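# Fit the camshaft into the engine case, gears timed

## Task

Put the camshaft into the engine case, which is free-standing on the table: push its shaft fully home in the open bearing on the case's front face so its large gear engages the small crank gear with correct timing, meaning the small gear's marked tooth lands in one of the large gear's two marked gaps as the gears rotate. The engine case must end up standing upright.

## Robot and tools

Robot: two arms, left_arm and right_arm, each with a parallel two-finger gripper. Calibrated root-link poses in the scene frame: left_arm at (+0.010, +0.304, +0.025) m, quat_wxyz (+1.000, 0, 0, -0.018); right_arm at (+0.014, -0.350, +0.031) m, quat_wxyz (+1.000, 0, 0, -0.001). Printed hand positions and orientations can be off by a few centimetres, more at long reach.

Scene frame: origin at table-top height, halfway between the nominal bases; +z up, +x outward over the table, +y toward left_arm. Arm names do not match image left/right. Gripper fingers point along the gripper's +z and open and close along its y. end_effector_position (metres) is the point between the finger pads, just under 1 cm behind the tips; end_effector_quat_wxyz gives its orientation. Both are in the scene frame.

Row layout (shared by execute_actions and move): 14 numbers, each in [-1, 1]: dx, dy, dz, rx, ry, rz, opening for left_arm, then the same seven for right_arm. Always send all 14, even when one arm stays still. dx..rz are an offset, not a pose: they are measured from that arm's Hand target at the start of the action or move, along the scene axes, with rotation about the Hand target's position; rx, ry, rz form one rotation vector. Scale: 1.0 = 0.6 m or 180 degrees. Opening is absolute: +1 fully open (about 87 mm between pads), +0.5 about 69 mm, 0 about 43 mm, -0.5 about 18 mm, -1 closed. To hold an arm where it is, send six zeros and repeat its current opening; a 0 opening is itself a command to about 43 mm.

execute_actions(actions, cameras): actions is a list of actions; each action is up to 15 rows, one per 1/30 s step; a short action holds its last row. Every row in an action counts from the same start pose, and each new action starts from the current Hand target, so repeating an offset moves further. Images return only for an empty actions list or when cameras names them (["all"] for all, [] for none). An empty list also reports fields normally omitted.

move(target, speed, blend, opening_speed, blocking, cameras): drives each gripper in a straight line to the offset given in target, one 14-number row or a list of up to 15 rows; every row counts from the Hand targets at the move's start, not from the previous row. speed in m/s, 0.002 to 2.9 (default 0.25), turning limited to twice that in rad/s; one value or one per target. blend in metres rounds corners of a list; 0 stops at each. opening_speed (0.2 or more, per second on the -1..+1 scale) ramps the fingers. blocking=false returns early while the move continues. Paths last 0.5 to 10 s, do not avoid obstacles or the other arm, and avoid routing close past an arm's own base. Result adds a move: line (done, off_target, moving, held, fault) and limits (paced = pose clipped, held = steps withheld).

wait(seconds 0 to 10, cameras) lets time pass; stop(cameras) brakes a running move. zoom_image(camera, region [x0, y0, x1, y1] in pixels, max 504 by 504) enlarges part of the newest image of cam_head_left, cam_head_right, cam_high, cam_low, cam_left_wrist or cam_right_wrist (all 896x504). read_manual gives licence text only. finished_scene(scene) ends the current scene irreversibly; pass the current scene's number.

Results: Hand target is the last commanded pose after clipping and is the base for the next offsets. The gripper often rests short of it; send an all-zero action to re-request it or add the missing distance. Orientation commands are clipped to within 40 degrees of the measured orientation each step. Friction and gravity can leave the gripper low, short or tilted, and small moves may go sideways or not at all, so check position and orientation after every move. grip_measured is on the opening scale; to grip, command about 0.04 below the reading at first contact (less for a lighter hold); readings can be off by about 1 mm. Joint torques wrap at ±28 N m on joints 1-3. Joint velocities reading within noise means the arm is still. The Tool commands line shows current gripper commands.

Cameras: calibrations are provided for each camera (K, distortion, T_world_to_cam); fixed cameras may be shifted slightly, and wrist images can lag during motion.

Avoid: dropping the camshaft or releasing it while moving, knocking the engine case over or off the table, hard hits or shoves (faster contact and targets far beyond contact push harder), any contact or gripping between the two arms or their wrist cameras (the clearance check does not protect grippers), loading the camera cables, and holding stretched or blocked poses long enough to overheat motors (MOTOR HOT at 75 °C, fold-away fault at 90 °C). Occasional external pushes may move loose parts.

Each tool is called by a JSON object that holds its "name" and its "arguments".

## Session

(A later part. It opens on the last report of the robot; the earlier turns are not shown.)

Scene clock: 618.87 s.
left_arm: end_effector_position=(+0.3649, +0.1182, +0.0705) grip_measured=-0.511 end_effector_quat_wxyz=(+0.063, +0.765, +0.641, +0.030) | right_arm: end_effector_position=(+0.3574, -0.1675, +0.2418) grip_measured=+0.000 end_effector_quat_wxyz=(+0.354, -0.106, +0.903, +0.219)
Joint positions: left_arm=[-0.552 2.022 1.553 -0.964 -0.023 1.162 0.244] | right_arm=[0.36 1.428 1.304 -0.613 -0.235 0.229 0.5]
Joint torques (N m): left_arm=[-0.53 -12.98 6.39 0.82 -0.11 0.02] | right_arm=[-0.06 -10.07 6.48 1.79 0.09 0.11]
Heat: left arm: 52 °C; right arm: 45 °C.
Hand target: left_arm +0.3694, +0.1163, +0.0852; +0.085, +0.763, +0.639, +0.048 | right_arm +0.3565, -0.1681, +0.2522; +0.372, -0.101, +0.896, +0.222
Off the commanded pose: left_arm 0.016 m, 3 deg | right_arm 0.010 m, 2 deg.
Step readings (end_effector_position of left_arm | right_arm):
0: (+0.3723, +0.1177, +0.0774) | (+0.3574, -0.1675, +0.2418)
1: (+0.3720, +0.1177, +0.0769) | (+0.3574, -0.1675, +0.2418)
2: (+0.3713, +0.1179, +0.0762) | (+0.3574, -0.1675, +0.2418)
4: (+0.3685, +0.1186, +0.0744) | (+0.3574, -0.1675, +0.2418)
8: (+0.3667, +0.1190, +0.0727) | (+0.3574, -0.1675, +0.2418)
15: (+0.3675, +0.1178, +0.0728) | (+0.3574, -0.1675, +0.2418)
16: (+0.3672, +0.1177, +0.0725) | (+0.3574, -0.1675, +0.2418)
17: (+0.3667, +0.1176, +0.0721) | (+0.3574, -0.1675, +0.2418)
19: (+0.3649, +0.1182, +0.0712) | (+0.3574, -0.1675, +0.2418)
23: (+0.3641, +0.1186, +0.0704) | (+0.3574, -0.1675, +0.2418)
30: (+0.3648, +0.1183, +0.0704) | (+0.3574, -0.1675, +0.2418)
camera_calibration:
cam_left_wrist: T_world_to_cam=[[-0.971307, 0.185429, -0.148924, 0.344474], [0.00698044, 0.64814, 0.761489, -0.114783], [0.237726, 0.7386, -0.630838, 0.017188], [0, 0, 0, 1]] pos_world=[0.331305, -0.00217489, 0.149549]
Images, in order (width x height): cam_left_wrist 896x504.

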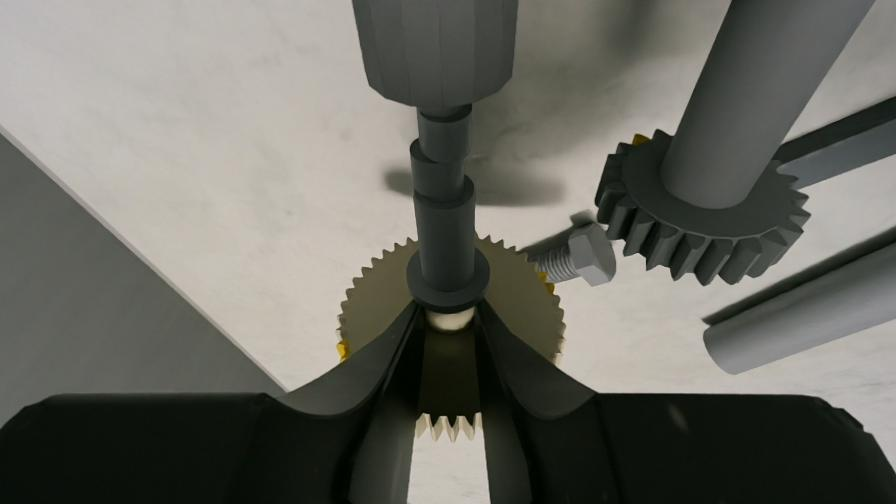

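{"name": "execute_actions", "arguments": {"actions": [[[-0.001,-0.01,0,0.003,0,0,-1,0,0,0,0,0,0,0]],[[-0.002,-0.012,0,0,0,0,-1,0,0,0,0,0,0,0]]], "cameras": ["cam_left_wrist"]}}

Scene clock: 624.87 s.
left_arm: end_effector_position=(+0.3595, +0.1100, +0.0711) grip_measured=-0.511 end_effector_quat_wxyz=(+0.062, +0.764, +0.641, +0.038) | right_arm: end_effector_position=(+0.3574, -0.1675, +0.2418) grip_measured=+0.000 end_effector_quat_wxyz=(+0.354, -0.106, +0.903, +0.219)
Joint positions: left_arm=[-0.584 2.022 1.553 -0.964 -0.042 1.131 0.244] | right_arm=[0.36 1.428 1.304 -0.613 -0.235 0.229 0.5]
Joint torques (N m): left_arm=[-0.69 -10.63 9.95 0.63 -0.08 0.01] | right_arm=[-0.03 -10.04 6.52 1.79 0.09 0.11]
Heat: left arm: 53 °C; right arm: 45 °C.
Hand target: left_arm +0.3675, +0.1031, +0.0852; +0.081, +0.764, +0.639, +0.051 | right_arm +0.3565, -0.1681, +0.2522; +0.372, -0.101, +0.896, +0.222
Off the commanded pose: left_arm 0.018 m, 3 deg | right_arm 0.010 m, 2 deg.
Step readings (end_effector_position of left_arm | right_arm):
0: (+0.3649, +0.1182, +0.0705) | (+0.3574, -0.1675, +0.2418)
1: (+0.3644, +0.1173, +0.0705) | (+0.3574, -0.1675, +0.2418)
2: (+0.3642, +0.1170, +0.0706) | (+0.3574, -0.1675, +0.2418)
4: (+0.3632, +0.1154, +0.0708) | (+0.3574, -0.1675, +0.2418)
8: (+0.3616, +0.1128, +0.0708) | (+0.3574, -0.1675, +0.2418)
15: (+0.3614, +0.1126, +0.0708) | (+0.3574, -0.1675, +0.2418)
16: (+0.3608, +0.1115, +0.0708) | (+0.3574, -0.1675, +0.2418)
17: (+0.3605, +0.1113, +0.0708) | (+0.3574, -0.1675, +0.2418)
19: (+0.3597, +0.1101, +0.0709) | (+0.3574, -0.1675, +0.2418)
23: (+0.3595, +0.1100, +0.0712) | (+0.3574, -0.1675, +0.2418)
30: (+0.3595, +0.1100, +0.0711) | (+0.3574, -0.1675, +0.2418)
camera_calibration:
cam_left_wrist: T_world_to_cam=[[-0.970095, 0.18601, -0.155939, 0.340812], [-0.00116705, 0.638864, 0.769319, -0.106588], [0.242725, 0.746494, -0.619541, 0.0214225], [0, 0, 0, 1]] pos_world=[0.325296, -0.0112911, 0.148418]
Images, in order (width x height): cam_left_wrist 896x504.

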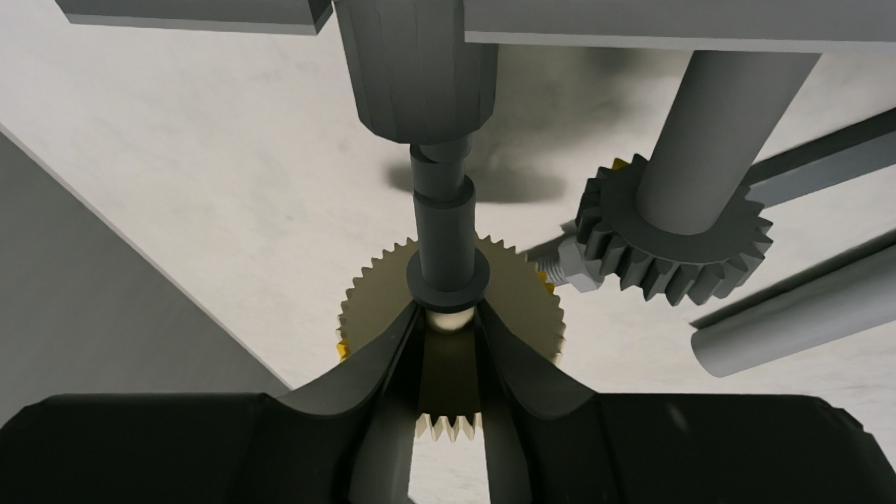

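{"name": "execute_actions", "arguments": {"actions": [[[0.003,0.004,0,-0.003,0,0,-1,0,0,0,0,0,0,0]],[[0.005,0,0.001,0,0,0,-1,0,0,0,0,0,0,0]],[[0.004,0,0.002,0,0,0,-1,0,0,0,0,0,0,0]]], "cameras": ["cam_left_wrist"]}}

Scene clock: 630.90 s.
left_arm: end_effector_position=(+0.3632, +0.1095, +0.0747) grip_measured=-0.511 end_effector_quat_wxyz=(+0.067, +0.764, +0.641, +0.040) | right_arm: end_effector_position=(+0.3574, -0.1675, +0.2418) grip_measured=+0.000 end_effector_quat_wxyz=(+0.354, -0.106, +0.903, +0.219)
Joint positions: left_arm=[-0.579 2.022 1.567 -0.967 -0.042 1.134 0.244] | right_arm=[0.36 1.428 1.304 -0.613 -0.235 0.229 0.5]
Joint torques (N m): left_arm=[0.72 -9.73 10.85 0.63 0.02 0.15] | right_arm=[-0.05 -10.03 6.52 1.78 0.1 0.11]
Heat: left arm: 53 °C; right arm: 45 °C.
Hand target: left_arm +0.3748, +0.1055, +0.0870; +0.085, +0.763, +0.639, +0.048 | right_arm +0.3565, -0.1681, +0.2522; +0.372, -0.101, +0.896, +0.222
Off the commanded pose: left_arm 0.017 m, 2 deg | right_arm 0.010 m, 2 deg.
Step readings (end_effector_position of left_arm | right_arm):
0: (+0.3594, +0.1100, +0.0711) | (+0.3574, -0.1675, +0.2418)
1: (+0.3594, +0.1100, +0.0711) | (+0.3574, -0.1675, +0.2418)
2: (+0.3594, +0.1100, +0.0711) | (+0.3574, -0.1675, +0.2418)
4: (+0.3594, +0.1100, +0.0711) | (+0.3574, -0.1675, +0.2418)
8: (+0.3594, +0.1100, +0.0711) | (+0.3574, -0.1675, +0.2418)
15: (+0.3594, +0.1100, +0.0711) | (+0.3574, -0.1675, +0.2418)
16: (+0.3594, +0.1100, +0.0711) | (+0.3574, -0.1675, +0.2418)
17: (+0.3594, +0.1100, +0.0711) | (+0.3574, -0.1675, +0.2418)
19: (+0.3594, +0.1100, +0.0711) | (+0.3574, -0.1675, +0.2418)
23: (+0.3594, +0.1100, +0.0711) | (+0.3574, -0.1675, +0.2418)
30: (+0.3594, +0.1100, +0.0711) | (+0.3574, -0.1675, +0.2418)
31: (+0.3599, +0.1100, +0.0716) | (+0.3574, -0.1675, +0.2418)
32: (+0.3605, +0.1102, +0.0723) | (+0.3574, -0.1675, +0.2418)
34: (+0.3621, +0.1095, +0.0739) | (+0.3574, -0.1675, +0.2418)
38: (+0.3632, +0.1095, +0.0747) | (+0.3574, -0.1675, +0.2418)
45: (+0.3632, +0.1095, +0.0747) | (+0.3574, -0.1675, +0.2418)
camera_calibration:
cam_left_wrist: T_world_to_cam=[[-0.968891, 0.183958, -0.165561, 0.345502], [-0.00869669, 0.643242, 0.765614, -0.106526], [0.247337, 0.743236, -0.621631, 0.0219954], [0, 0, 0, 1]] pos_world=[0.328387, -0.0113835, 0.152433]
Images, in order (width x height): cam_left_wrist 896x504.

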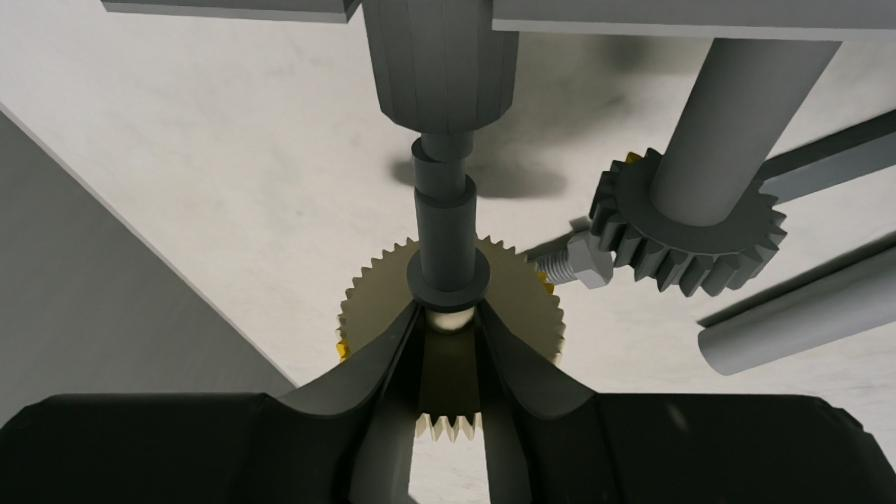

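{"name": "execute_actions", "arguments": {"actions": [[[0.001,-0.012,-0.002,0,0,0,-1,0,0,0,0,0,0,0]],[[0.0,-0.005,-0.003,0,0,0,-1,0,0,0,0,0,0,0]],[[0,-0.003,-0.003,0,0,0,-1,0,0,0,0,0,0,0]],[[-0.001,-0.003,-0.003,0,0,0,-1,0,0,0,0,0,0,0]]], "cameras": ["cam_left_wrist"]}}

Scene clock: 637.40 s.
left_arm: end_effector_position=(+0.3632, +0.1042, +0.0725) grip_measured=-0.511 end_effector_quat_wxyz=(+0.061, +0.764, +0.641, +0.041) | right_arm: end_effector_position=(+0.3574, -0.1675, +0.2418) grip_measured=+0.000 end_effector_quat_wxyz=(+0.354, -0.106, +0.903, +0.219)
Joint positions: left_arm=[-0.593 2.046 1.593 -0.98 -0.05 1.12 0.244] | right_arm=[0.36 1.428 1.304 -0.613 -0.235 0.229 0.5]
Joint torques (N m): left_arm=[-0.61 -8.91 10.96 0.84 0.05 0.01] | right_arm=[0.03 -10.07 6.52 1.77 0.09 0.1]
Heat: left arm: 52 °C; right arm: 45 °C.
Hand target: left_arm +0.3749, +0.0917, +0.0804; +0.085, +0.763, +0.639, +0.048 | right_arm +0.3565, -0.1681, +0.2522; +0.372, -0.101, +0.896, +0.222
Off the commanded pose: left_arm 0.019 m, 3 deg | right_arm 0.010 m, 2 deg.
Step readings (end_effector_position of left_arm | right_arm):
0: (+0.3632, +0.1095, +0.0747) | (+0.3574, -0.1675, +0.2418)
1: (+0.3634, +0.1093, +0.0748) | (+0.3574, -0.1675, +0.2418)
2: (+0.3640, +0.1089, +0.0748) | (+0.3574, -0.1675, +0.2418)
4: (+0.3642, +0.1089, +0.0748) | (+0.3574, -0.1675, +0.2418)
8: (+0.3641, +0.1089, +0.0748) | (+0.3574, -0.1675, +0.2418)
15: (+0.3641, +0.1089, +0.0748) | (+0.3574, -0.1675, +0.2418)
16: (+0.3641, +0.1088, +0.0746) | (+0.3574, -0.1675, +0.2418)
17: (+0.3642, +0.1087, +0.0746) | (+0.3574, -0.1675, +0.2418)
19: (+0.3646, +0.1088, +0.0745) | (+0.3574, -0.1675, +0.2418)
23: (+0.3644, +0.1088, +0.0746) | (+0.3574, -0.1675, +0.2418)
30: (+0.3645, +0.1088, +0.0747) | (+0.3574, -0.1675, +0.2418)
31: (+0.3644, +0.1087, +0.0744) | (+0.3574, -0.1675, +0.2418)
32: (+0.3645, +0.1087, +0.0743) | (+0.3574, -0.1675, +0.2418)
34: (+0.3645, +0.1086, +0.0739) | (+0.3574, -0.1675, +0.2418)
38: (+0.3639, +0.1070, +0.0732) | (+0.3574, -0.1675, +0.2418)
45: (+0.3634, +0.1055, +0.0732) | (+0.3574, -0.1675, +0.2418)
46: (+0.3631, +0.1049, +0.0729) | (+0.3574, -0.1675, +0.2418)
47: (+0.3629, +0.1045, +0.0728) | (+0.3574, -0.1675, +0.2418)
49: (+0.3631, +0.1043, +0.0727) | (+0.3574, -0.1675, +0.2418)
53: (+0.3632, +0.1042, +0.0725) | (+0.3574, -0.1675, +0.2418)
60: (+0.3632, +0.1042, +0.0725) | (+0.3574, -0.1675, +0.2418)
camera_calibration:
cam_left_wrist: T_world_to_cam=[[-0.969984, 0.184349, -0.158577, 0.346011], [-0.0055647, 0.635127, 0.772388, -0.10216], [0.243105, 0.750086, -0.615037, 0.024924], [0, 0, 0, 1]] pos_world=[0.328997, -0.0175974, 0.149105]
Images, in order (width x height): cam_left_wrist 896x504.

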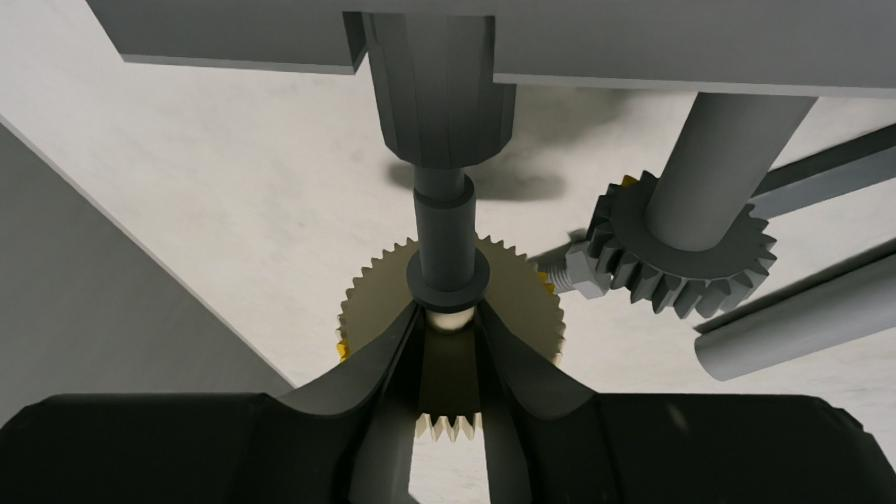

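{"name": "execute_actions", "arguments": {"actions": [[[-0.001,-0.006,-0.003,0,0,0,-1,0,0,0,0,0,0,0]],[[-0.002,-0.008,-0.002,0,0,0,-1,0,0,0,0,0,0,0]],[[-0.002,-0.008,-0.001,0,0,0,-1,0,0,0,0,0,0,0]],[[-0.002,-0.008,0,0,0,0,-1,0,0,0,0,0,0,0]]], "cameras": ["cam_left_wrist"]}}

Scene clock: 643.07 s.
left_arm: end_effector_position=(+0.3618, +0.0972, +0.0712) grip_measured=-0.511 end_effector_quat_wxyz=(+0.052, +0.759, +0.647, +0.053) | right_arm: end_effector_position=(+0.3574, -0.1675, +0.2418) grip_measured=+0.000 end_effector_quat_wxyz=(+0.354, -0.106, +0.903, +0.219)
Joint positions: left_arm=[-0.62 2.074 1.626 -0.998 -0.082 1.08 0.244] | right_arm=[0.36 1.428 1.304 -0.613 -0.235 0.229 0.5]
Joint torques (N m): left_arm=[-1.99 -8.85 11.06 0.94 0.24 0.02] | right_arm=[-0.06 -10.04 6.52 1.78 0.09 0.11]
Heat: left arm: 51 °C; right arm: 45 °C.
Hand target: left_arm +0.3707, +0.0737, +0.0769; +0.085, +0.763, +0.639, +0.048 | right_arm +0.3565, -0.1681, +0.2522; +0.372, -0.101, +0.896, +0.222
Off the commanded pose: left_arm 0.026 m, 4 deg | right_arm 0.010 m, 2 deg.
Step readings (end_effector_position of left_arm | right_arm):
0: (+0.3632, +0.1042, +0.0725) | (+0.3574, -0.1675, +0.2418)
1: (+0.3629, +0.1032, +0.0724) | (+0.3574, -0.1675, +0.2418)
2: (+0.3632, +0.1026, +0.0722) | (+0.3574, -0.1675, +0.2418)
4: (+0.3637, +0.1005, +0.0720) | (+0.3574, -0.1675, +0.2418)
8: (+0.3633, +0.0993, +0.0715) | (+0.3574, -0.1675, +0.2418)
15: (+0.3633, +0.0992, +0.0713) | (+0.3574, -0.1675, +0.2418)
16: (+0.3632, +0.0984, +0.0714) | (+0.3574, -0.1675, +0.2418)
17: (+0.3633, +0.0978, +0.0712) | (+0.3574, -0.1675, +0.2418)
19: (+0.3635, +0.0977, +0.0707) | (+0.3574, -0.1675, +0.2418)
23: (+0.3633, +0.0977, +0.0701) | (+0.3574, -0.1675, +0.2418)
30: (+0.3631, +0.0977, +0.0701) | (+0.3574, -0.1675, +0.2418)
31: (+0.3631, +0.0974, +0.0700) | (+0.3574, -0.1675, +0.2418)
32: (+0.3630, +0.0974, +0.0701) | (+0.3574, -0.1675, +0.2418)
34: (+0.3627, +0.0973, +0.0701) | (+0.3574, -0.1675, +0.2418)
38: (+0.3626, +0.0976, +0.0703) | (+0.3574, -0.1675, +0.2418)
45: (+0.3625, +0.0975, +0.0704) | (+0.3574, -0.1675, +0.2418)
46: (+0.3624, +0.0972, +0.0704) | (+0.3574, -0.1675, +0.2418)
47: (+0.3623, +0.0971, +0.0706) | (+0.3574, -0.1675, +0.2418)
49: (+0.3621, +0.0971, +0.0705) | (+0.3574, -0.1675, +0.2418)
53: (+0.3619, +0.0973, +0.0711) | (+0.3574, -0.1675, +0.2418)
60: (+0.3619, +0.0972, +0.0712) | (+0.3574, -0.1675, +0.2418)
camera_calibration:
cam_left_wrist: T_world_to_cam=[[-0.971882, 0.172544, -0.160233, 0.347767], [-0.0212566, 0.613414, 0.789476, -0.0902274], [0.234508, 0.770683, -0.592498, 0.0291606], [0, 0, 0, 1]] pos_world=[0.329232, -0.0271321, 0.144234]
Images, in order (width x height): cam_left_wrist 896x504.

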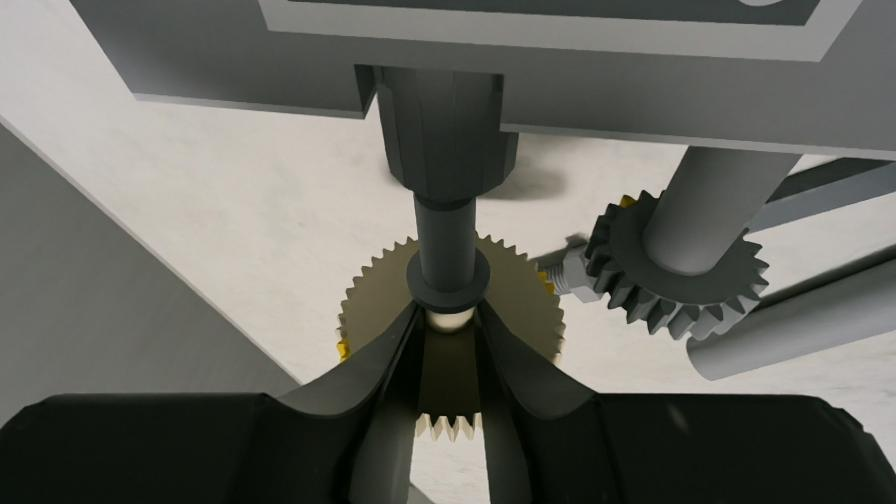

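{"name": "execute_actions", "arguments": {"actions": [[[-0.002,0.01,0,0,0,0.008,-1,0,0,0,0,0,0,0]],[[-0.003,-0.004,0.001,0,0,0,-1,0,0,0,0,0,0,0]],[[-0.001,-0.003,0.002,0,0,0.008,-1,0,0,0,0,0,0,0]],[[0.001,-0.002,0.002,-0.006,0,0,-1,0,0,0,0,0,0,0]]], "cameras": ["cam_left_wrist"]}}

Scene clock: 650.10 s.
left_arm: end_effector_position=(+0.3564, +0.0849, +0.0716) grip_measured=-0.511 end_effector_quat_wxyz=(+0.063, +0.750, +0.657, +0.044) | right_arm: end_effector_position=(+0.3574, -0.1675, +0.2418) grip_measured=+0.000 end_effector_quat_wxyz=(+0.354, -0.106, +0.903, +0.219)
Joint positions: left_arm=[-0.643 2.074 1.631 -0.989 -0.066 1.029 0.244] | right_arm=[0.36 1.428 1.304 -0.613 -0.235 0.229 0.5]
Joint torques (N m): left_arm=[0.35 -9.91 10.11 0.9 0.16 0.02] | right_arm=[-0.05 -10.03 6.48 1.79 0.09 0.12]
Heat: left arm: 50 °C; right arm: 45 °C.
Hand target: left_arm +0.3676, +0.0742, +0.0799; +0.091, +0.746, +0.658, +0.044 | right_arm +0.3565, -0.1681, +0.2522; +0.372, -0.101, +0.896, +0.222
Off the commanded pose: left_arm 0.017 m, 3 deg | right_arm 0.010 m, 2 deg.
Step readings (end_effector_position of left_arm | right_arm):
0: (+0.3618, +0.0972, +0.0712) | (+0.3574, -0.1675, +0.2418)
1: (+0.3618, +0.0973, +0.0713) | (+0.3574, -0.1675, +0.2418)
2: (+0.3617, +0.0973, +0.0712) | (+0.3574, -0.1675, +0.2418)
4: (+0.3615, +0.0973, +0.0712) | (+0.3574, -0.1675, +0.2418)
8: (+0.3613, +0.0974, +0.0712) | (+0.3574, -0.1675, +0.2418)
15: (+0.3612, +0.0974, +0.0712) | (+0.3574, -0.1675, +0.2418)
16: (+0.3611, +0.0973, +0.0712) | (+0.3574, -0.1675, +0.2418)
17: (+0.3609, +0.0972, +0.0712) | (+0.3574, -0.1675, +0.2418)
19: (+0.3607, +0.0973, +0.0711) | (+0.3574, -0.1675, +0.2418)
23: (+0.3606, +0.0973, +0.0711) | (+0.3574, -0.1675, +0.2418)
30: (+0.3605, +0.0974, +0.0711) | (+0.3574, -0.1675, +0.2418)
31: (+0.3601, +0.0972, +0.0711) | (+0.3574, -0.1675, +0.2418)
32: (+0.3596, +0.0972, +0.0711) | (+0.3574, -0.1675, +0.2418)
34: (+0.3581, +0.0965, +0.0710) | (+0.3574, -0.1675, +0.2418)
38: (+0.3570, +0.0908, +0.0714) | (+0.3574, -0.1675, +0.2418)
45: (+0.3572, +0.0871, +0.0722) | (+0.3574, -0.1675, +0.2418)
46: (+0.3571, +0.0868, +0.0722) | (+0.3574, -0.1675, +0.2418)
47: (+0.3570, +0.0863, +0.0720) | (+0.3574, -0.1675, +0.2418)
49: (+0.3569, +0.0858, +0.0719) | (+0.3574, -0.1675, +0.2418)
53: (+0.3565, +0.0852, +0.0717) | (+0.3574, -0.1675, +0.2418)
60: (+0.3564, +0.0849, +0.0717) | (+0.3574, -0.1675, +0.2418)
camera_calibration:
cam_left_wrist: T_world_to_cam=[[-0.9758, 0.142932, -0.165482, 0.348861], [-0.0377183, 0.635421, 0.771244, -0.0777744], [0.215386, 0.758822, -0.614653, 0.0496159], [0, 0, 0, 1]] pos_world=[0.326798, -0.0380933, 0.14821]
Images, in order (width x height): cam_left_wrist 896x504.

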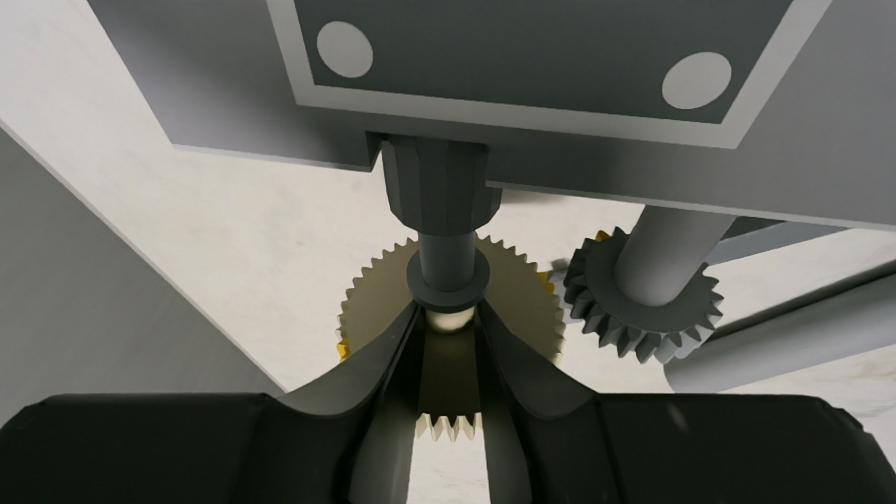

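{"name": "execute_actions", "arguments": {"actions": [[[-0.001,-0.005,0.001,0,0,0,-1,0,0,0,0,0,0,0]],[[-0.002,-0.008,0.001,0,-0.006,0,-1,0,0,0,0,0,0,0]]], "cameras": ["cam_left_wrist"]}}

{"name": "zoom_image", "arguments": {"camera": "cam_left_wrist", "region": [320, 120, 760, 450]}}

Scene clock: 666.47 s.
left_arm: end_effector_position=(+0.3553, +0.0822, +0.0718) grip_measured=-0.511 end_effector_quat_wxyz=(+0.065, +0.747, +0.660, +0.046) | right_arm: end_effector_position=(+0.3574, -0.1675, +0.2418) grip_measured=+0.000 end_effector_quat_wxyz=(+0.354, -0.106, +0.903, +0.219)
Joint positions: left_arm=[-0.651 2.074 1.631 -0.985 -0.07 1.014 0.244] | right_arm=[0.36 1.428 1.304 -0.613 -0.235 0.229 0.5]
Joint torques (N m): left_arm=[-1.1 -10.02 10.17 0.99 0.06 -0.02] | right_arm=[-0.01 -10.06 6.48 1.79 0.07 0.12]
Heat: left arm: 48 °C; right arm: 45 °C.
Hand target: left_arm +0.3658, +0.0665, +0.0811; +0.097, +0.746, +0.657, +0.051 | right_arm +0.3565, -0.1681, +0.2522; +0.372, -0.101, +0.896, +0.222
Off the commanded pose: left_arm 0.021 m, 4 deg | right_arm 0.010 m, 2 deg.
Step readings (end_effector_position of left_arm | right_arm):
0: (+0.3564, +0.0849, +0.0716) | (+0.3574, -0.1675, +0.2418)
1: (+0.3563, +0.0849, +0.0716) | (+0.3574, -0.1675, +0.2418)
2: (+0.3563, +0.0849, +0.0716) | (+0.3574, -0.1675, +0.2418)
4: (+0.3562, +0.0849, +0.0716) | (+0.3574, -0.1675, +0.2418)
8: (+0.3562, +0.0849, +0.0716) | (+0.3574, -0.1675, +0.2418)
15: (+0.3562, +0.0849, +0.0716) | (+0.3574, -0.1675, +0.2418)
16: (+0.3559, +0.0842, +0.0716) | (+0.3574, -0.1675, +0.2418)
17: (+0.3556, +0.0834, +0.0716) | (+0.3574, -0.1675, +0.2418)
19: (+0.3553, +0.0822, +0.0717) | (+0.3574, -0.1675, +0.2418)
23: (+0.3553, +0.0822, +0.0718) | (+0.3574, -0.1675, +0.2418)
30: (+0.3553, +0.0822, +0.0718) | (+0.3574, -0.1675, +0.2418)
camera_calibration:
cam_left_wrist: T_world_to_cam=[[-0.975963, 0.135158, -0.170961, 0.349367], [-0.0467338, 0.636419, 0.769926, -0.0729954], [0.212865, 0.75941, -0.614805, 0.0528386], [0, 0, 0, 1]] pos_world=[0.326311, -0.0408903, 0.148415]
Images, in order (width x height): cam_left_wrist 896x504.

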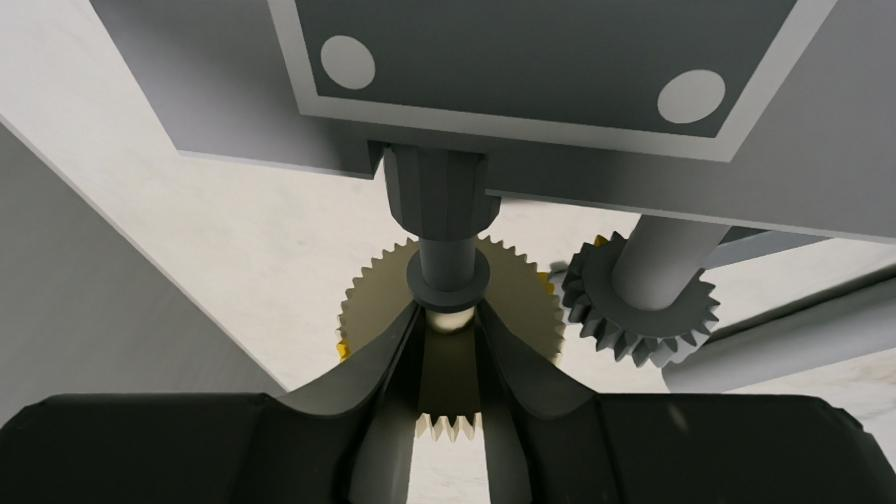

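Scaled by 1.145.

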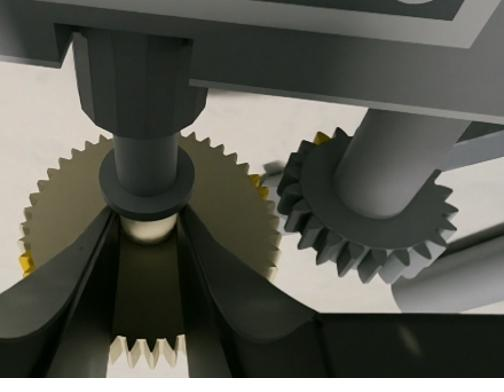

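{"name": "execute_actions", "arguments": {"actions": [[[0.001,0.008,0,-0.002,-0.01,0,-1,0,0,0,0,0,0,0]],[[0,-0.003,0,-0.002,-0.01,0,-1,0,0,0,0,0,0,0]],[[0,-0.004,0,0,-0.005,0,-1,0,0,0,0,0,0,0]]], "cameras": ["cam_left_wrist"]}}

{"name": "zoom_image", "arguments": {"camera": "cam_left_wrist", "region": [320, 180, 760, 450]}}

Scene clock: 675.00 s.
left_arm: end_effector_position=(+0.3561, +0.0814, +0.0701) grip_measured=-0.511 end_effector_quat_wxyz=(+0.082, +0.746, +0.657, +0.067) | right_arm: end_effector_position=(+0.3574, -0.1675, +0.2418) grip_measured=+0.000 end_effector_quat_wxyz=(+0.354, -0.106, +0.903, +0.219)
Joint positions: left_arm=[-0.667 2.044 1.568 -0.912 -0.109 1.005 0.244] | right_arm=[0.36 1.428 1.304 -0.613 -0.235 0.229 0.5]
Joint torques (N m): left_arm=[-0.96 -12.22 6.39 1.48 -0.03 0] | right_arm=[0.02 -10.04 6.53 1.78 0.11 0.11]
Heat: left arm: 48 °C; right arm: 45 °C.
Hand target: left_arm +0.3664, +0.0672, +0.0810; +0.128, +0.742, +0.653, +0.076 | right_arm +0.3565, -0.1681, +0.2522; +0.372, -0.101, +0.896, +0.222
Off the commanded pose: left_arm 0.021 m, 5 deg | right_arm 0.010 m, 2 deg.
Step readings (end_effector_position of left_arm | right_arm):
0: (+0.3553, +0.0822, +0.0718) | (+0.3574, -0.1675, +0.2418)
1: (+0.3555, +0.0823, +0.0711) | (+0.3574, -0.1675, +0.2418)
2: (+0.3558, +0.0823, +0.0705) | (+0.3574, -0.1675, +0.2418)
4: (+0.3562, +0.0822, +0.0697) | (+0.3574, -0.1675, +0.2418)
8: (+0.3562, +0.0822, +0.0698) | (+0.3574, -0.1675, +0.2418)
15: (+0.3563, +0.0822, +0.0698) | (+0.3574, -0.1675, +0.2418)
16: (+0.3561, +0.0823, +0.0696) | (+0.3574, -0.1675, +0.2418)
17: (+0.3558, +0.0823, +0.0695) | (+0.3574, -0.1675, +0.2418)
19: (+0.3559, +0.0821, +0.0701) | (+0.3574, -0.1675, +0.2418)
23: (+0.3562, +0.0819, +0.0699) | (+0.3574, -0.1675, +0.2418)
30: (+0.3563, +0.0818, +0.0698) | (+0.3574, -0.1675, +0.2418)
31: (+0.3561, +0.0818, +0.0696) | (+0.3574, -0.1675, +0.2418)
32: (+0.3561, +0.0816, +0.0697) | (+0.3574, -0.1675, +0.2418)
34: (+0.3561, +0.0815, +0.0701) | (+0.3574, -0.1675, +0.2418)
38: (+0.3561, +0.0813, +0.0701) | (+0.3574, -0.1675, +0.2418)
45: (+0.3561, +0.0814, +0.0701) | (+0.3574, -0.1675, +0.2418)
camera_calibration:
cam_left_wrist: T_world_to_cam=[[-0.964943, 0.137445, -0.223591, 0.349499], [-0.0876841, 0.634141, 0.76823, -0.056292], [0.247377, 0.760904, -0.599858, 0.0387103], [0, 0, 0, 1]] pos_world=[0.322735, -0.0417945, 0.144611]
Images, in order (width x height): cam_left_wrist 896x504.

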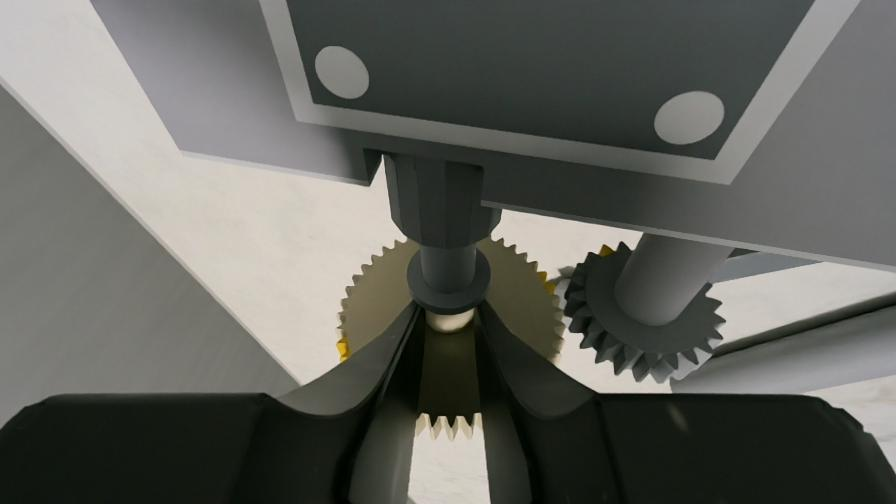

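Scaled by 1.145.

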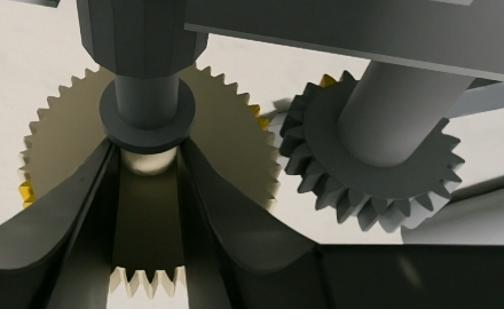

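{"name": "execute_actions", "arguments": {"actions": [[[-0.002,-0.01,0.002,0,0.004,0,-1,0,0,0,0,0,0,0]],[[-0.002,-0.008,0.002,0,-0.008,0.006,-1,0,0,0,0,0,0,0]],[[0.0,-0.004,0.002,0,0.008,0,-1,0,0,0,0,0,0,0]]], "cameras": ["cam_left_wrist"]}}

{"name": "zoom_image", "arguments": {"camera": "cam_left_wrist", "region": [320, 180, 760, 450]}}

Scene clock: 680.97 s.
left_arm: end_effector_position=(+0.3553, +0.0807, +0.0720) grip_measured=-0.512 end_effector_quat_wxyz=(+0.080, +0.741, +0.661, +0.083) | right_arm: end_effector_position=(+0.3574, -0.1675, +0.2418) grip_measured=+0.000 end_effector_quat_wxyz=(+0.354, -0.106, +0.903, +0.219)
Joint positions: left_arm=[-0.683 2.046 1.573 -0.917 -0.145 0.979 0.244] | right_arm=[0.36 1.428 1.304 -0.613 -0.235 0.229 0.5]
Joint torques (N m): left_arm=[-1.91 -9.72 12.15 1.03 0.26 -0.21] | right_arm=[-0.01 -10.07 6.53 1.78 0.09 0.11]
Heat: left arm: 49 °C; right arm: 45 °C.
Hand target: left_arm +0.3640, +0.0539, +0.0847; +0.123, +0.737, +0.661, +0.072 | right_arm +0.3565, -0.1681, +0.2522; +0.372, -0.101, +0.896, +0.222
Off the commanded pose: left_arm 0.031 m, 5 deg | right_arm 0.010 m, 2 deg.
Step readings (end_effector_position of left_arm | right_arm):
0: (+0.3561, +0.0814, +0.0701) | (+0.3574, -0.1675, +0.2418)
1: (+0.3559, +0.0812, +0.0701) | (+0.3574, -0.1675, +0.2418)
2: (+0.3558, +0.0812, +0.0702) | (+0.3574, -0.1675, +0.2418)
4: (+0.3556, +0.0810, +0.0704) | (+0.3574, -0.1675, +0.2418)
8: (+0.3556, +0.0811, +0.0705) | (+0.3574, -0.1675, +0.2418)
15: (+0.3556, +0.0811, +0.0705) | (+0.3574, -0.1675, +0.2418)
16: (+0.3554, +0.0809, +0.0706) | (+0.3574, -0.1675, +0.2418)
17: (+0.3551, +0.0807, +0.0709) | (+0.3574, -0.1675, +0.2418)
19: (+0.3552, +0.0806, +0.0716) | (+0.3574, -0.1675, +0.2418)
23: (+0.3554, +0.0807, +0.0719) | (+0.3574, -0.1675, +0.2418)
30: (+0.3553, +0.0807, +0.0719) | (+0.3574, -0.1675, +0.2418)
31: (+0.3554, +0.0807, +0.0720) | (+0.3574, -0.1675, +0.2418)
32: (+0.3554, +0.0807, +0.0720) | (+0.3574, -0.1675, +0.2418)
34: (+0.3553, +0.0807, +0.0719) | (+0.3574, -0.1675, +0.2418)
38: (+0.3553, +0.0807, +0.0719) | (+0.3574, -0.1675, +0.2418)
45: (+0.3553, +0.0807, +0.0720) | (+0.3574, -0.1675, +0.2418)
camera_calibration:
cam_left_wrist: T_world_to_cam=[[-0.962183, 0.127141, -0.240911, 0.350405], [-0.113998, 0.615285, 0.780019, -0.0473088], [0.247402, 0.777984, -0.577523, 0.0376354], [0, 0, 0, 1]] pos_world=[0.32245, -0.0447224, 0.143054]
Images, in order (width x height): cam_left_wrist 896x504.

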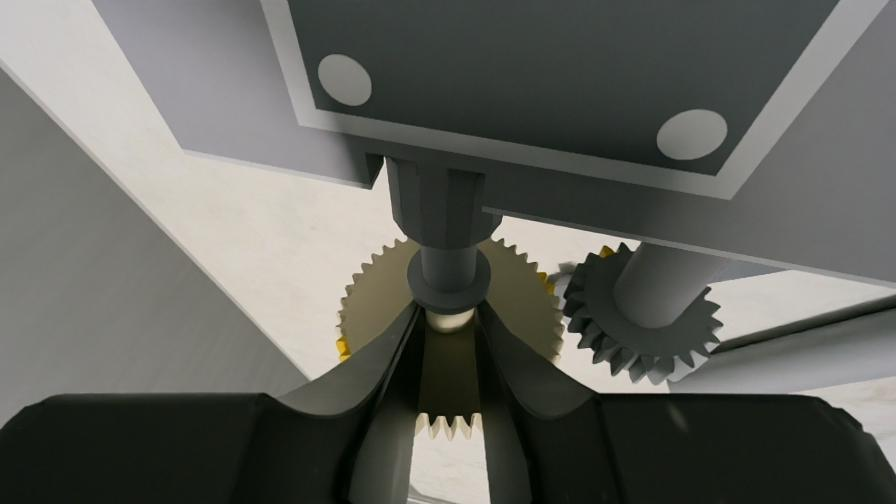

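Scaled by 1.145.

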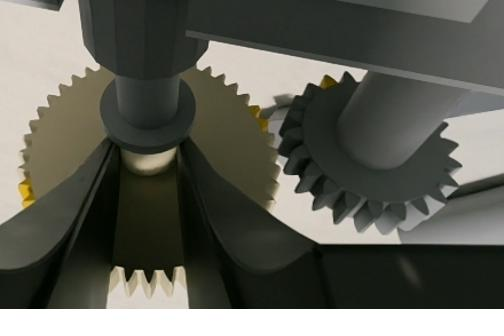

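{"name": "execute_actions", "arguments": {"actions": [[[0,0.002,0,0,0.025,0,-1,0,0,0,0,0,0,0]],[[0,-0.002,0,-0.002,-0.015,0,-1,0,0,0,0,0,0,0]],[[0.002,-0.002,0.0,0,-0.015,0,-1,0,0,0,0,0,0,0]],[[-0.004,-0.002,0,0,0.01,0,-1,0,0,0,0,0,0,0]]], "cameras": ["cam_left_wrist"]}}

{"name": "zoom_image", "arguments": {"camera": "cam_left_wrist", "region": [320, 180, 760, 450]}}

Scene clock: 691.03 s.
left_arm: end_effector_position=(+0.3550, +0.0797, +0.0721) grip_measured=-0.518 end_effector_quat_wxyz=(+0.065, +0.739, +0.666, +0.080) | right_arm: end_effector_position=(+0.3574, -0.1675, +0.2418) grip_measured=+0.000 end_effector_quat_wxyz=(+0.354, -0.106, +0.903, +0.219)
Joint positions: left_arm=[-0.684 2.078 1.624 -0.967 -0.144 0.966 0.241] | right_arm=[0.36 1.428 1.304 -0.613 -0.235 0.229 0.5]
Joint torques (N m): left_arm=[-1.77 -11.67 9.52 1.26 0.39 -0.09] | right_arm=[0.09 -10.04 6.45 1.77 0.09 0.11]
Heat: left arm: 49 °C; right arm: 45 °C.
Hand target: left_arm +0.3629, +0.0515, +0.0847; +0.120, +0.737, +0.662, +0.065 | right_arm +0.3565, -0.1681, +0.2522; +0.372, -0.101, +0.896, +0.222
Off the commanded pose: left_arm 0.032 m, 7 deg | right_arm 0.010 m, 2 deg.
Step readings (end_effector_position of left_arm | right_arm):
0: (+0.3553, +0.0807, +0.0720) | (+0.3574, -0.1675, +0.2418)
1: (+0.3554, +0.0803, +0.0722) | (+0.3574, -0.1675, +0.2418)
2: (+0.3555, +0.0797, +0.0726) | (+0.3574, -0.1675, +0.2418)
4: (+0.3556, +0.0796, +0.0728) | (+0.3574, -0.1675, +0.2418)
8: (+0.3553, +0.0797, +0.0730) | (+0.3574, -0.1675, +0.2418)
15: (+0.3551, +0.0798, +0.0729) | (+0.3574, -0.1675, +0.2418)
16: (+0.3554, +0.0795, +0.0729) | (+0.3574, -0.1675, +0.2418)
17: (+0.3554, +0.0795, +0.0729) | (+0.3574, -0.1675, +0.2418)
19: (+0.3555, +0.0794, +0.0729) | (+0.3574, -0.1675, +0.2418)
23: (+0.3555, +0.0794, +0.0729) | (+0.3574, -0.1675, +0.2418)
30: (+0.3555, +0.0794, +0.0729) | (+0.3574, -0.1675, +0.2418)
31: (+0.3552, +0.0797, +0.0720) | (+0.3574, -0.1675, +0.2418)
32: (+0.3548, +0.0798, +0.0719) | (+0.3574, -0.1675, +0.2418)
34: (+0.3549, +0.0798, +0.0719) | (+0.3574, -0.1675, +0.2418)
38: (+0.3551, +0.0797, +0.0720) | (+0.3574, -0.1675, +0.2418)
45: (+0.3551, +0.0796, +0.0721) | (+0.3574, -0.1675, +0.2418)
46: (+0.3550, +0.0797, +0.0721) | (+0.3574, -0.1675, +0.2418)
47: (+0.3550, +0.0797, +0.0721) | (+0.3574, -0.1675, +0.2418)
49: (+0.3550, +0.0797, +0.0721) | (+0.3574, -0.1675, +0.2418)
53: (+0.3550, +0.0797, +0.0721) | (+0.3574, -0.1675, +0.2418)
60: (+0.3550, +0.0797, +0.0721) | (+0.3574, -0.1675, +0.2418)
camera_calibration:
cam_left_wrist: T_world_to_cam=[[-0.969178, 0.120086, -0.215113, 0.351439], [-0.10162, 0.600557, 0.793098, -0.0509574], [0.224427, 0.790513, -0.569844, 0.045088], [0, 0, 0, 1]] pos_world=[0.32531, -0.0472426, 0.141706]
Images, in order (width x height): cam_left_wrist 896x504.

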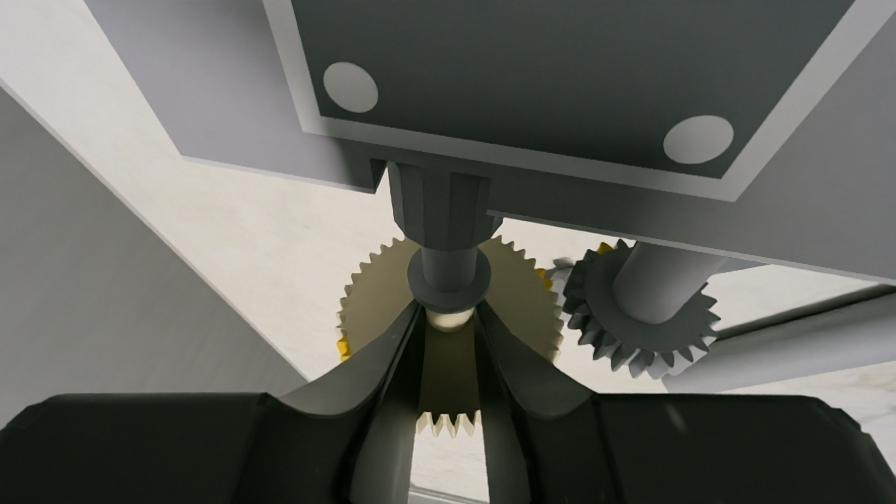

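Scaled by 1.145.

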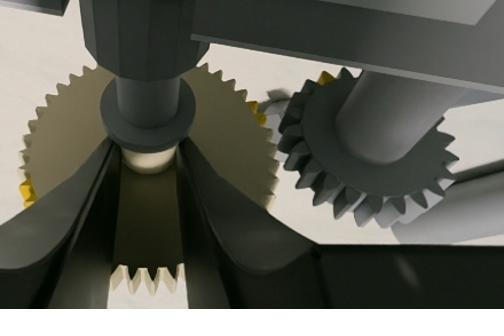

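{"name": "execute_actions", "arguments": {"actions": [[[0,0.01,0,-0.012,0.02,0,-1,0,0,0,0,0,0,0]],[[0,-0.003,0,0,-0.025,0,-1,0,0,0,0,0,0,0]],[[0,-0.003,0.0,0,-0.025,0,-1,0,0,0,0,0,0,0]],[[0.001,-0.003,0,0,-0.02,0,-1,0,0,0,0,0,0,0]],[[0.001,-0.003,0,0,0.02,0,-1,0,0,0,0,0,0,0]]], "cameras": ["cam_left_wrist"]}}

{"name": "zoom_image", "arguments": {"camera": "cam_left_wrist", "region": [320, 180, 760, 450]}}

Scene clock: 700.60 s.
left_arm: end_effector_position=(+0.3607, +0.0538, +0.0813) grip_measured=-0.964 end_effector_quat_wxyz=(+0.161, +0.735, +0.652, +0.095) | right_arm: end_effector_position=(+0.3574, -0.1675, +0.2418) grip_measured=+0.000 end_effector_quat_wxyz=(+0.354, -0.106, +0.903, +0.219)
Joint positions: left_arm=[-0.727 1.977 1.48 -0.733 -0.161 0.955 0.018] | right_arm=[0.36 1.428 1.304 -0.613 -0.235 0.229 0.5]
Joint torques (N m): left_arm=[0.87 -8.61 10.19 0.89 0.16 -0.01] | right_arm=[-0.01 -10.07 6.5 1.77 0.1 0.11]
Heat: left arm: 51 °C; right arm: 45 °C.
Hand target: left_arm +0.3640, +0.0503, +0.0847; +0.165, +0.732, +0.656, +0.086 | right_arm +0.3565, -0.1681, +0.2522; +0.372, -0.101, +0.896, +0.222
Off the commanded pose: left_arm 0.006 m, 1 deg | right_arm 0.010 m, 2 deg.
Step readings (end_effector_position of left_arm | right_arm):
0: (+0.3550, +0.0797, +0.0721) | (+0.3574, -0.1675, +0.2418)
1: (+0.3549, +0.0806, +0.0718) | (+0.3574, -0.1675, +0.2418)
2: (+0.3548, +0.0804, +0.0715) | (+0.3574, -0.1675, +0.2418)
4: (+0.3548, +0.0804, +0.0710) | (+0.3574, -0.1675, +0.2418)
8: (+0.3548, +0.0803, +0.0708) | (+0.3574, -0.1675, +0.2418)
15: (+0.3549, +0.0803, +0.0708) | (+0.3574, -0.1675, +0.2418)
16: (+0.3549, +0.0803, +0.0708) | (+0.3574, -0.1675, +0.2418)
17: (+0.3548, +0.0803, +0.0710) | (+0.3574, -0.1675, +0.2418)
19: (+0.3547, +0.0801, +0.0715) | (+0.3574, -0.1675, +0.2418)
23: (+0.3549, +0.0799, +0.0716) | (+0.3574, -0.1675, +0.2418)
30: (+0.3549, +0.0799, +0.0716) | (+0.3574, -0.1675, +0.2418)
31: (+0.3547, +0.0801, +0.0711) | (+0.3574, -0.1675, +0.2418)
32: (+0.3545, +0.0801, +0.0716) | (+0.3574, -0.1675, +0.2418)
34: (+0.3533, +0.0758, +0.0779) | (+0.3574, -0.1675, +0.2418)
38: (+0.3571, +0.0618, +0.0821) | (+0.3574, -0.1675, +0.2418)
45: (+0.3611, +0.0563, +0.0814) | (+0.3574, -0.1675, +0.2418)
46: (+0.3613, +0.0554, +0.0805) | (+0.3574, -0.1675, +0.2418)
47: (+0.3615, +0.0559, +0.0793) | (+0.3574, -0.1675, +0.2418)
49: (+0.3591, +0.0572, +0.0756) | (+0.3574, -0.1675, +0.2418)
53: (+0.3612, +0.0552, +0.0747) | (+0.3574, -0.1675, +0.2418)
60: (+0.3622, +0.0535, +0.0746) | (+0.3574, -0.1675, +0.2418)
61: (+0.3618, +0.0537, +0.0756) | (+0.3574, -0.1675, +0.2418)
62: (+0.3614, +0.0538, +0.0767) | (+0.3574, -0.1675, +0.2418)
64: (+0.3624, +0.0530, +0.0797) | (+0.3574, -0.1675, +0.2418)
68: (+0.3629, +0.0520, +0.0821) | (+0.3574, -0.1675, +0.2418)
75: (+0.3611, +0.0536, +0.0814) | (+0.3574, -0.1675, +0.2418)
camera_calibration:
cam_left_wrist: T_world_to_cam=[[-0.920933, 0.111293, -0.373491, 0.35802], [-0.196642, 0.694717, 0.691882, -0.00463502], [0.336472, 0.710621, -0.617903, 0.0373644], [0, 0, 0, 1]] pos_world=[0.316229, -0.0631771, 0.160012]
Images, in order (width x height): cam_left_wrist 896x504.

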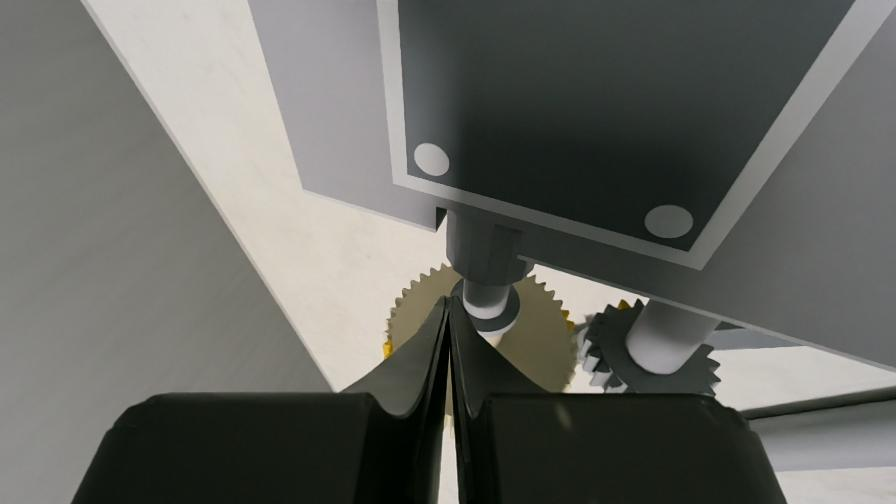

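Scaled by 1.145.

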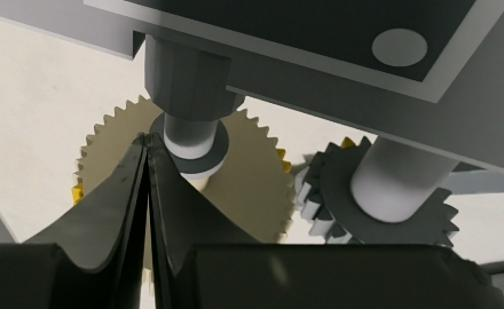

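{"name": "move", "arguments": {"target": [[0,0,0.1,0,0,0,-1,0,0,0,0,0,0,0],[0,0.12,0.12,0,0.08,0,-1,0,0,0,0,0,0,0]], "cameras": ["cam_left_wrist","cam_low"]}}

{"name": "zoom_image", "arguments": {"camera": "cam_low", "region": [480, 190, 620, 300]}}

Scene clock: 706.97 s.
left_arm: end_effector_position=(+0.3623, +0.1272, +0.1514) grip_measured=-0.964 end_effector_quat_wxyz=(+0.075, +0.733, +0.676, +0.001) | right_arm: end_effector_position=(+0.3574, -0.1675, +0.2418) grip_measured=+0.000 end_effector_quat_wxyz=(+0.354, -0.106, +0.903, +0.219)
Joint positions: left_arm=[-0.506 1.977 1.821 -1.271 0.04 1.108 0.018] | right_arm=[0.36 1.428 1.304 -0.613 -0.235 0.229 0.5]
Joint torques (N m): left_arm=[0.05 -8.54 10.18 0.5 0.27 0.15] | right_arm=[0.01 -10.04 6.49 1.77 0.09 0.1]
Heat: left arm: 50 °C; right arm: 44 °C.
Hand target: left_arm +0.3640, +0.1223, +0.1567; +0.081, +0.737, +0.671, -0.006 | right_arm +0.3565, -0.1681, +0.2522; +0.372, -0.101, +0.896, +0.222
Off the commanded pose: left_arm 0.007 m, 1 deg | right_arm 0.010 m, 2 deg.
move: done
camera_calibration:
cam_left_wrist: T_world_to_cam=[[-0.988133, 0.0888498, -0.125292, 0.367071], [-0.0290685, 0.692798, 0.720546, -0.168719], [0.150822, 0.715638, -0.681994, 0.104311], [0, 0, 0, 1]] pos_world=[0.342079, 0.00962564, 0.2387]
Images, in order (width x height): cam_low 896x504, cam_left_wrist 896x504.

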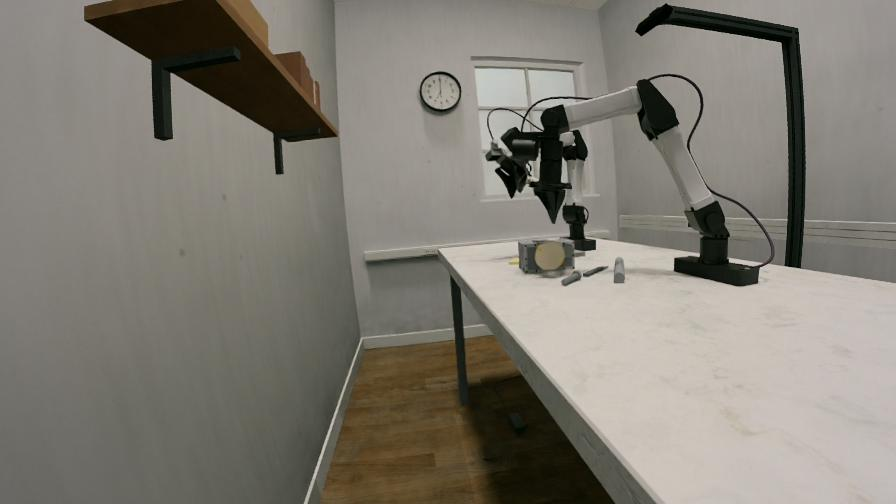

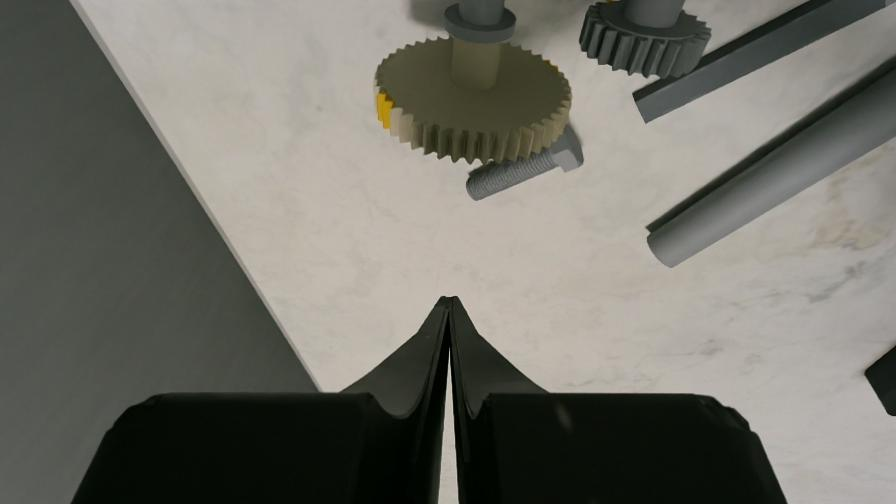

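Scaled by 3.600.

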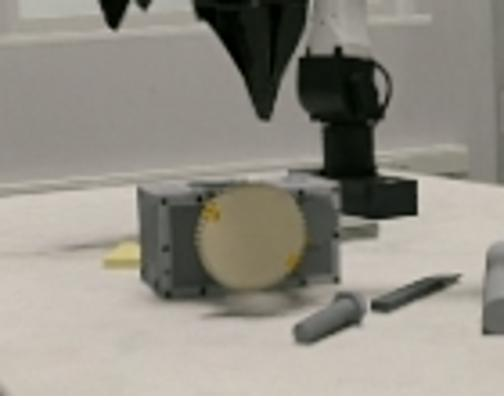

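{"name": "move", "arguments": {"target": [[0,0.005,0,0,0,0,-1,0,0,0,0,0,0,0],[-0.003,0.002,-0.143,0,0,0,-1,0,0,0,0,0,0,0],[-0.003,-0.018,-0.143,0,0,0,-1,0,0,0,0,0,0,0]], "speed": [0.2,0.15,0.04], "cameras": ["cam_left_wrist","cam_low"]}}

{"name": "zoom_image", "arguments": {"camera": "cam_low", "region": [480, 190, 620, 300]}}

Scene clock: 717.93 s.
left_arm: end_effector_position=(+0.3572, +0.1301, +0.0760) grip_measured=-0.964 end_effector_quat_wxyz=(+0.064, +0.731, +0.679, +0.005) | right_arm: end_effector_position=(+0.3574, -0.1675, +0.2418) grip_measured=+0.000 end_effector_quat_wxyz=(+0.354, -0.106, +0.903, +0.219)
Joint positions: left_arm=[-0.512 1.991 1.54 -0.993 0.026 1.097 0.018] | right_arm=[0.36 1.428 1.304 -0.613 -0.235 0.229 0.5]
Joint torques (N m): left_arm=[-1.83 -6.79 9.05 0.96 0.34 0.08] | right_arm=[0.03 -10.04 6.45 1.78 0.09 0.11]
Heat: left arm: 49 °C; right arm: 44 °C.
Hand target: left_arm +0.3623, +0.1114, +0.0709; +0.082, +0.737, +0.671, -0.006 | right_arm +0.3565, -0.1681, +0.2522; +0.372, -0.101, +0.896, +0.222
Off the commanded pose: left_arm 0.020 m, 3 deg | right_arm 0.010 m, 2 deg.
move: off_target (left_arm)
camera_calibration:
cam_left_wrist: T_world_to_cam=[[-0.989854, 0.0838348, -0.114718, 0.352753], [-0.0276916, 0.678078, 0.734469, -0.116162], [0.139362, 0.730194, -0.668876, 0.0527198], [0, 0, 0, 1]] pos_world=[0.338611, 0.0106985, 0.161048]
Images, in order (width x height): cam_low 896x504, cam_left_wrist 896x504.

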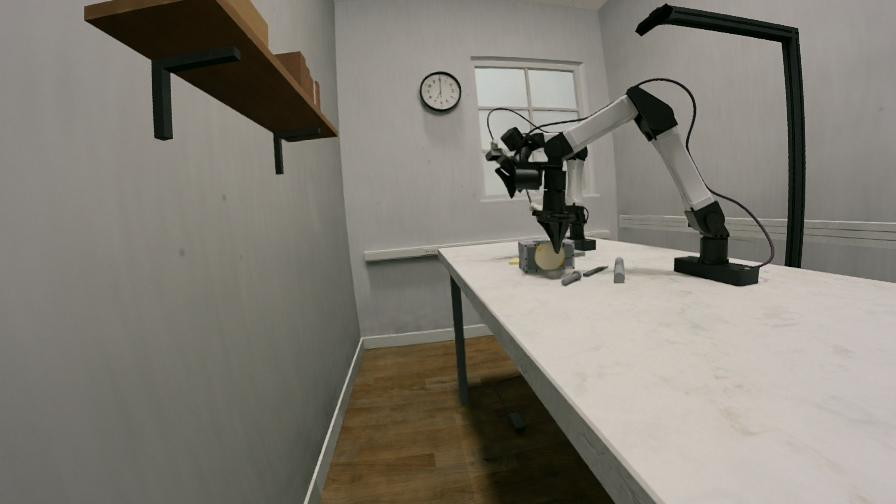

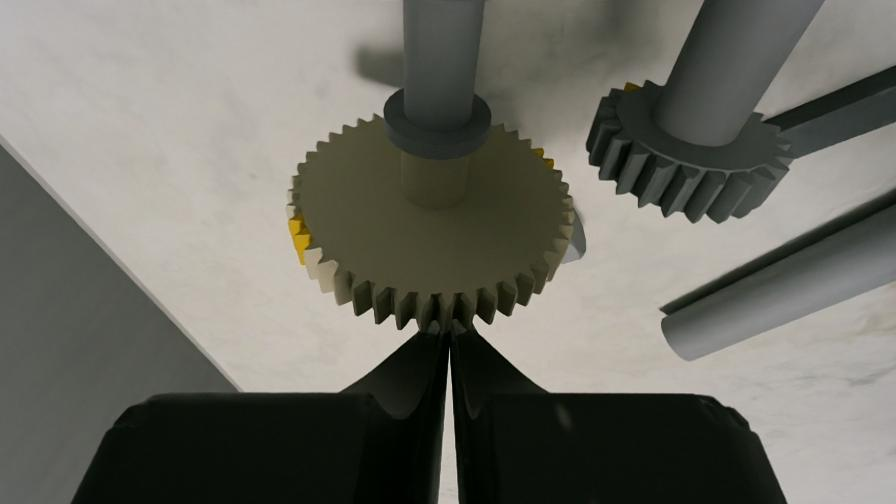

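Scaled by 3.600.

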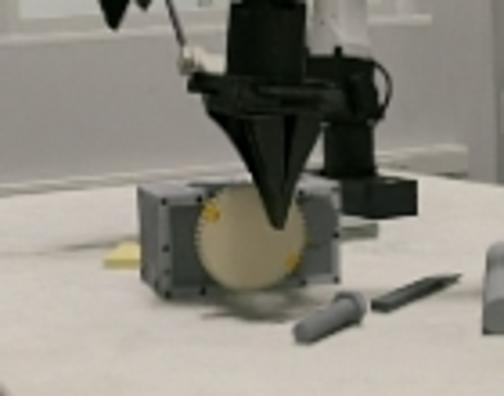

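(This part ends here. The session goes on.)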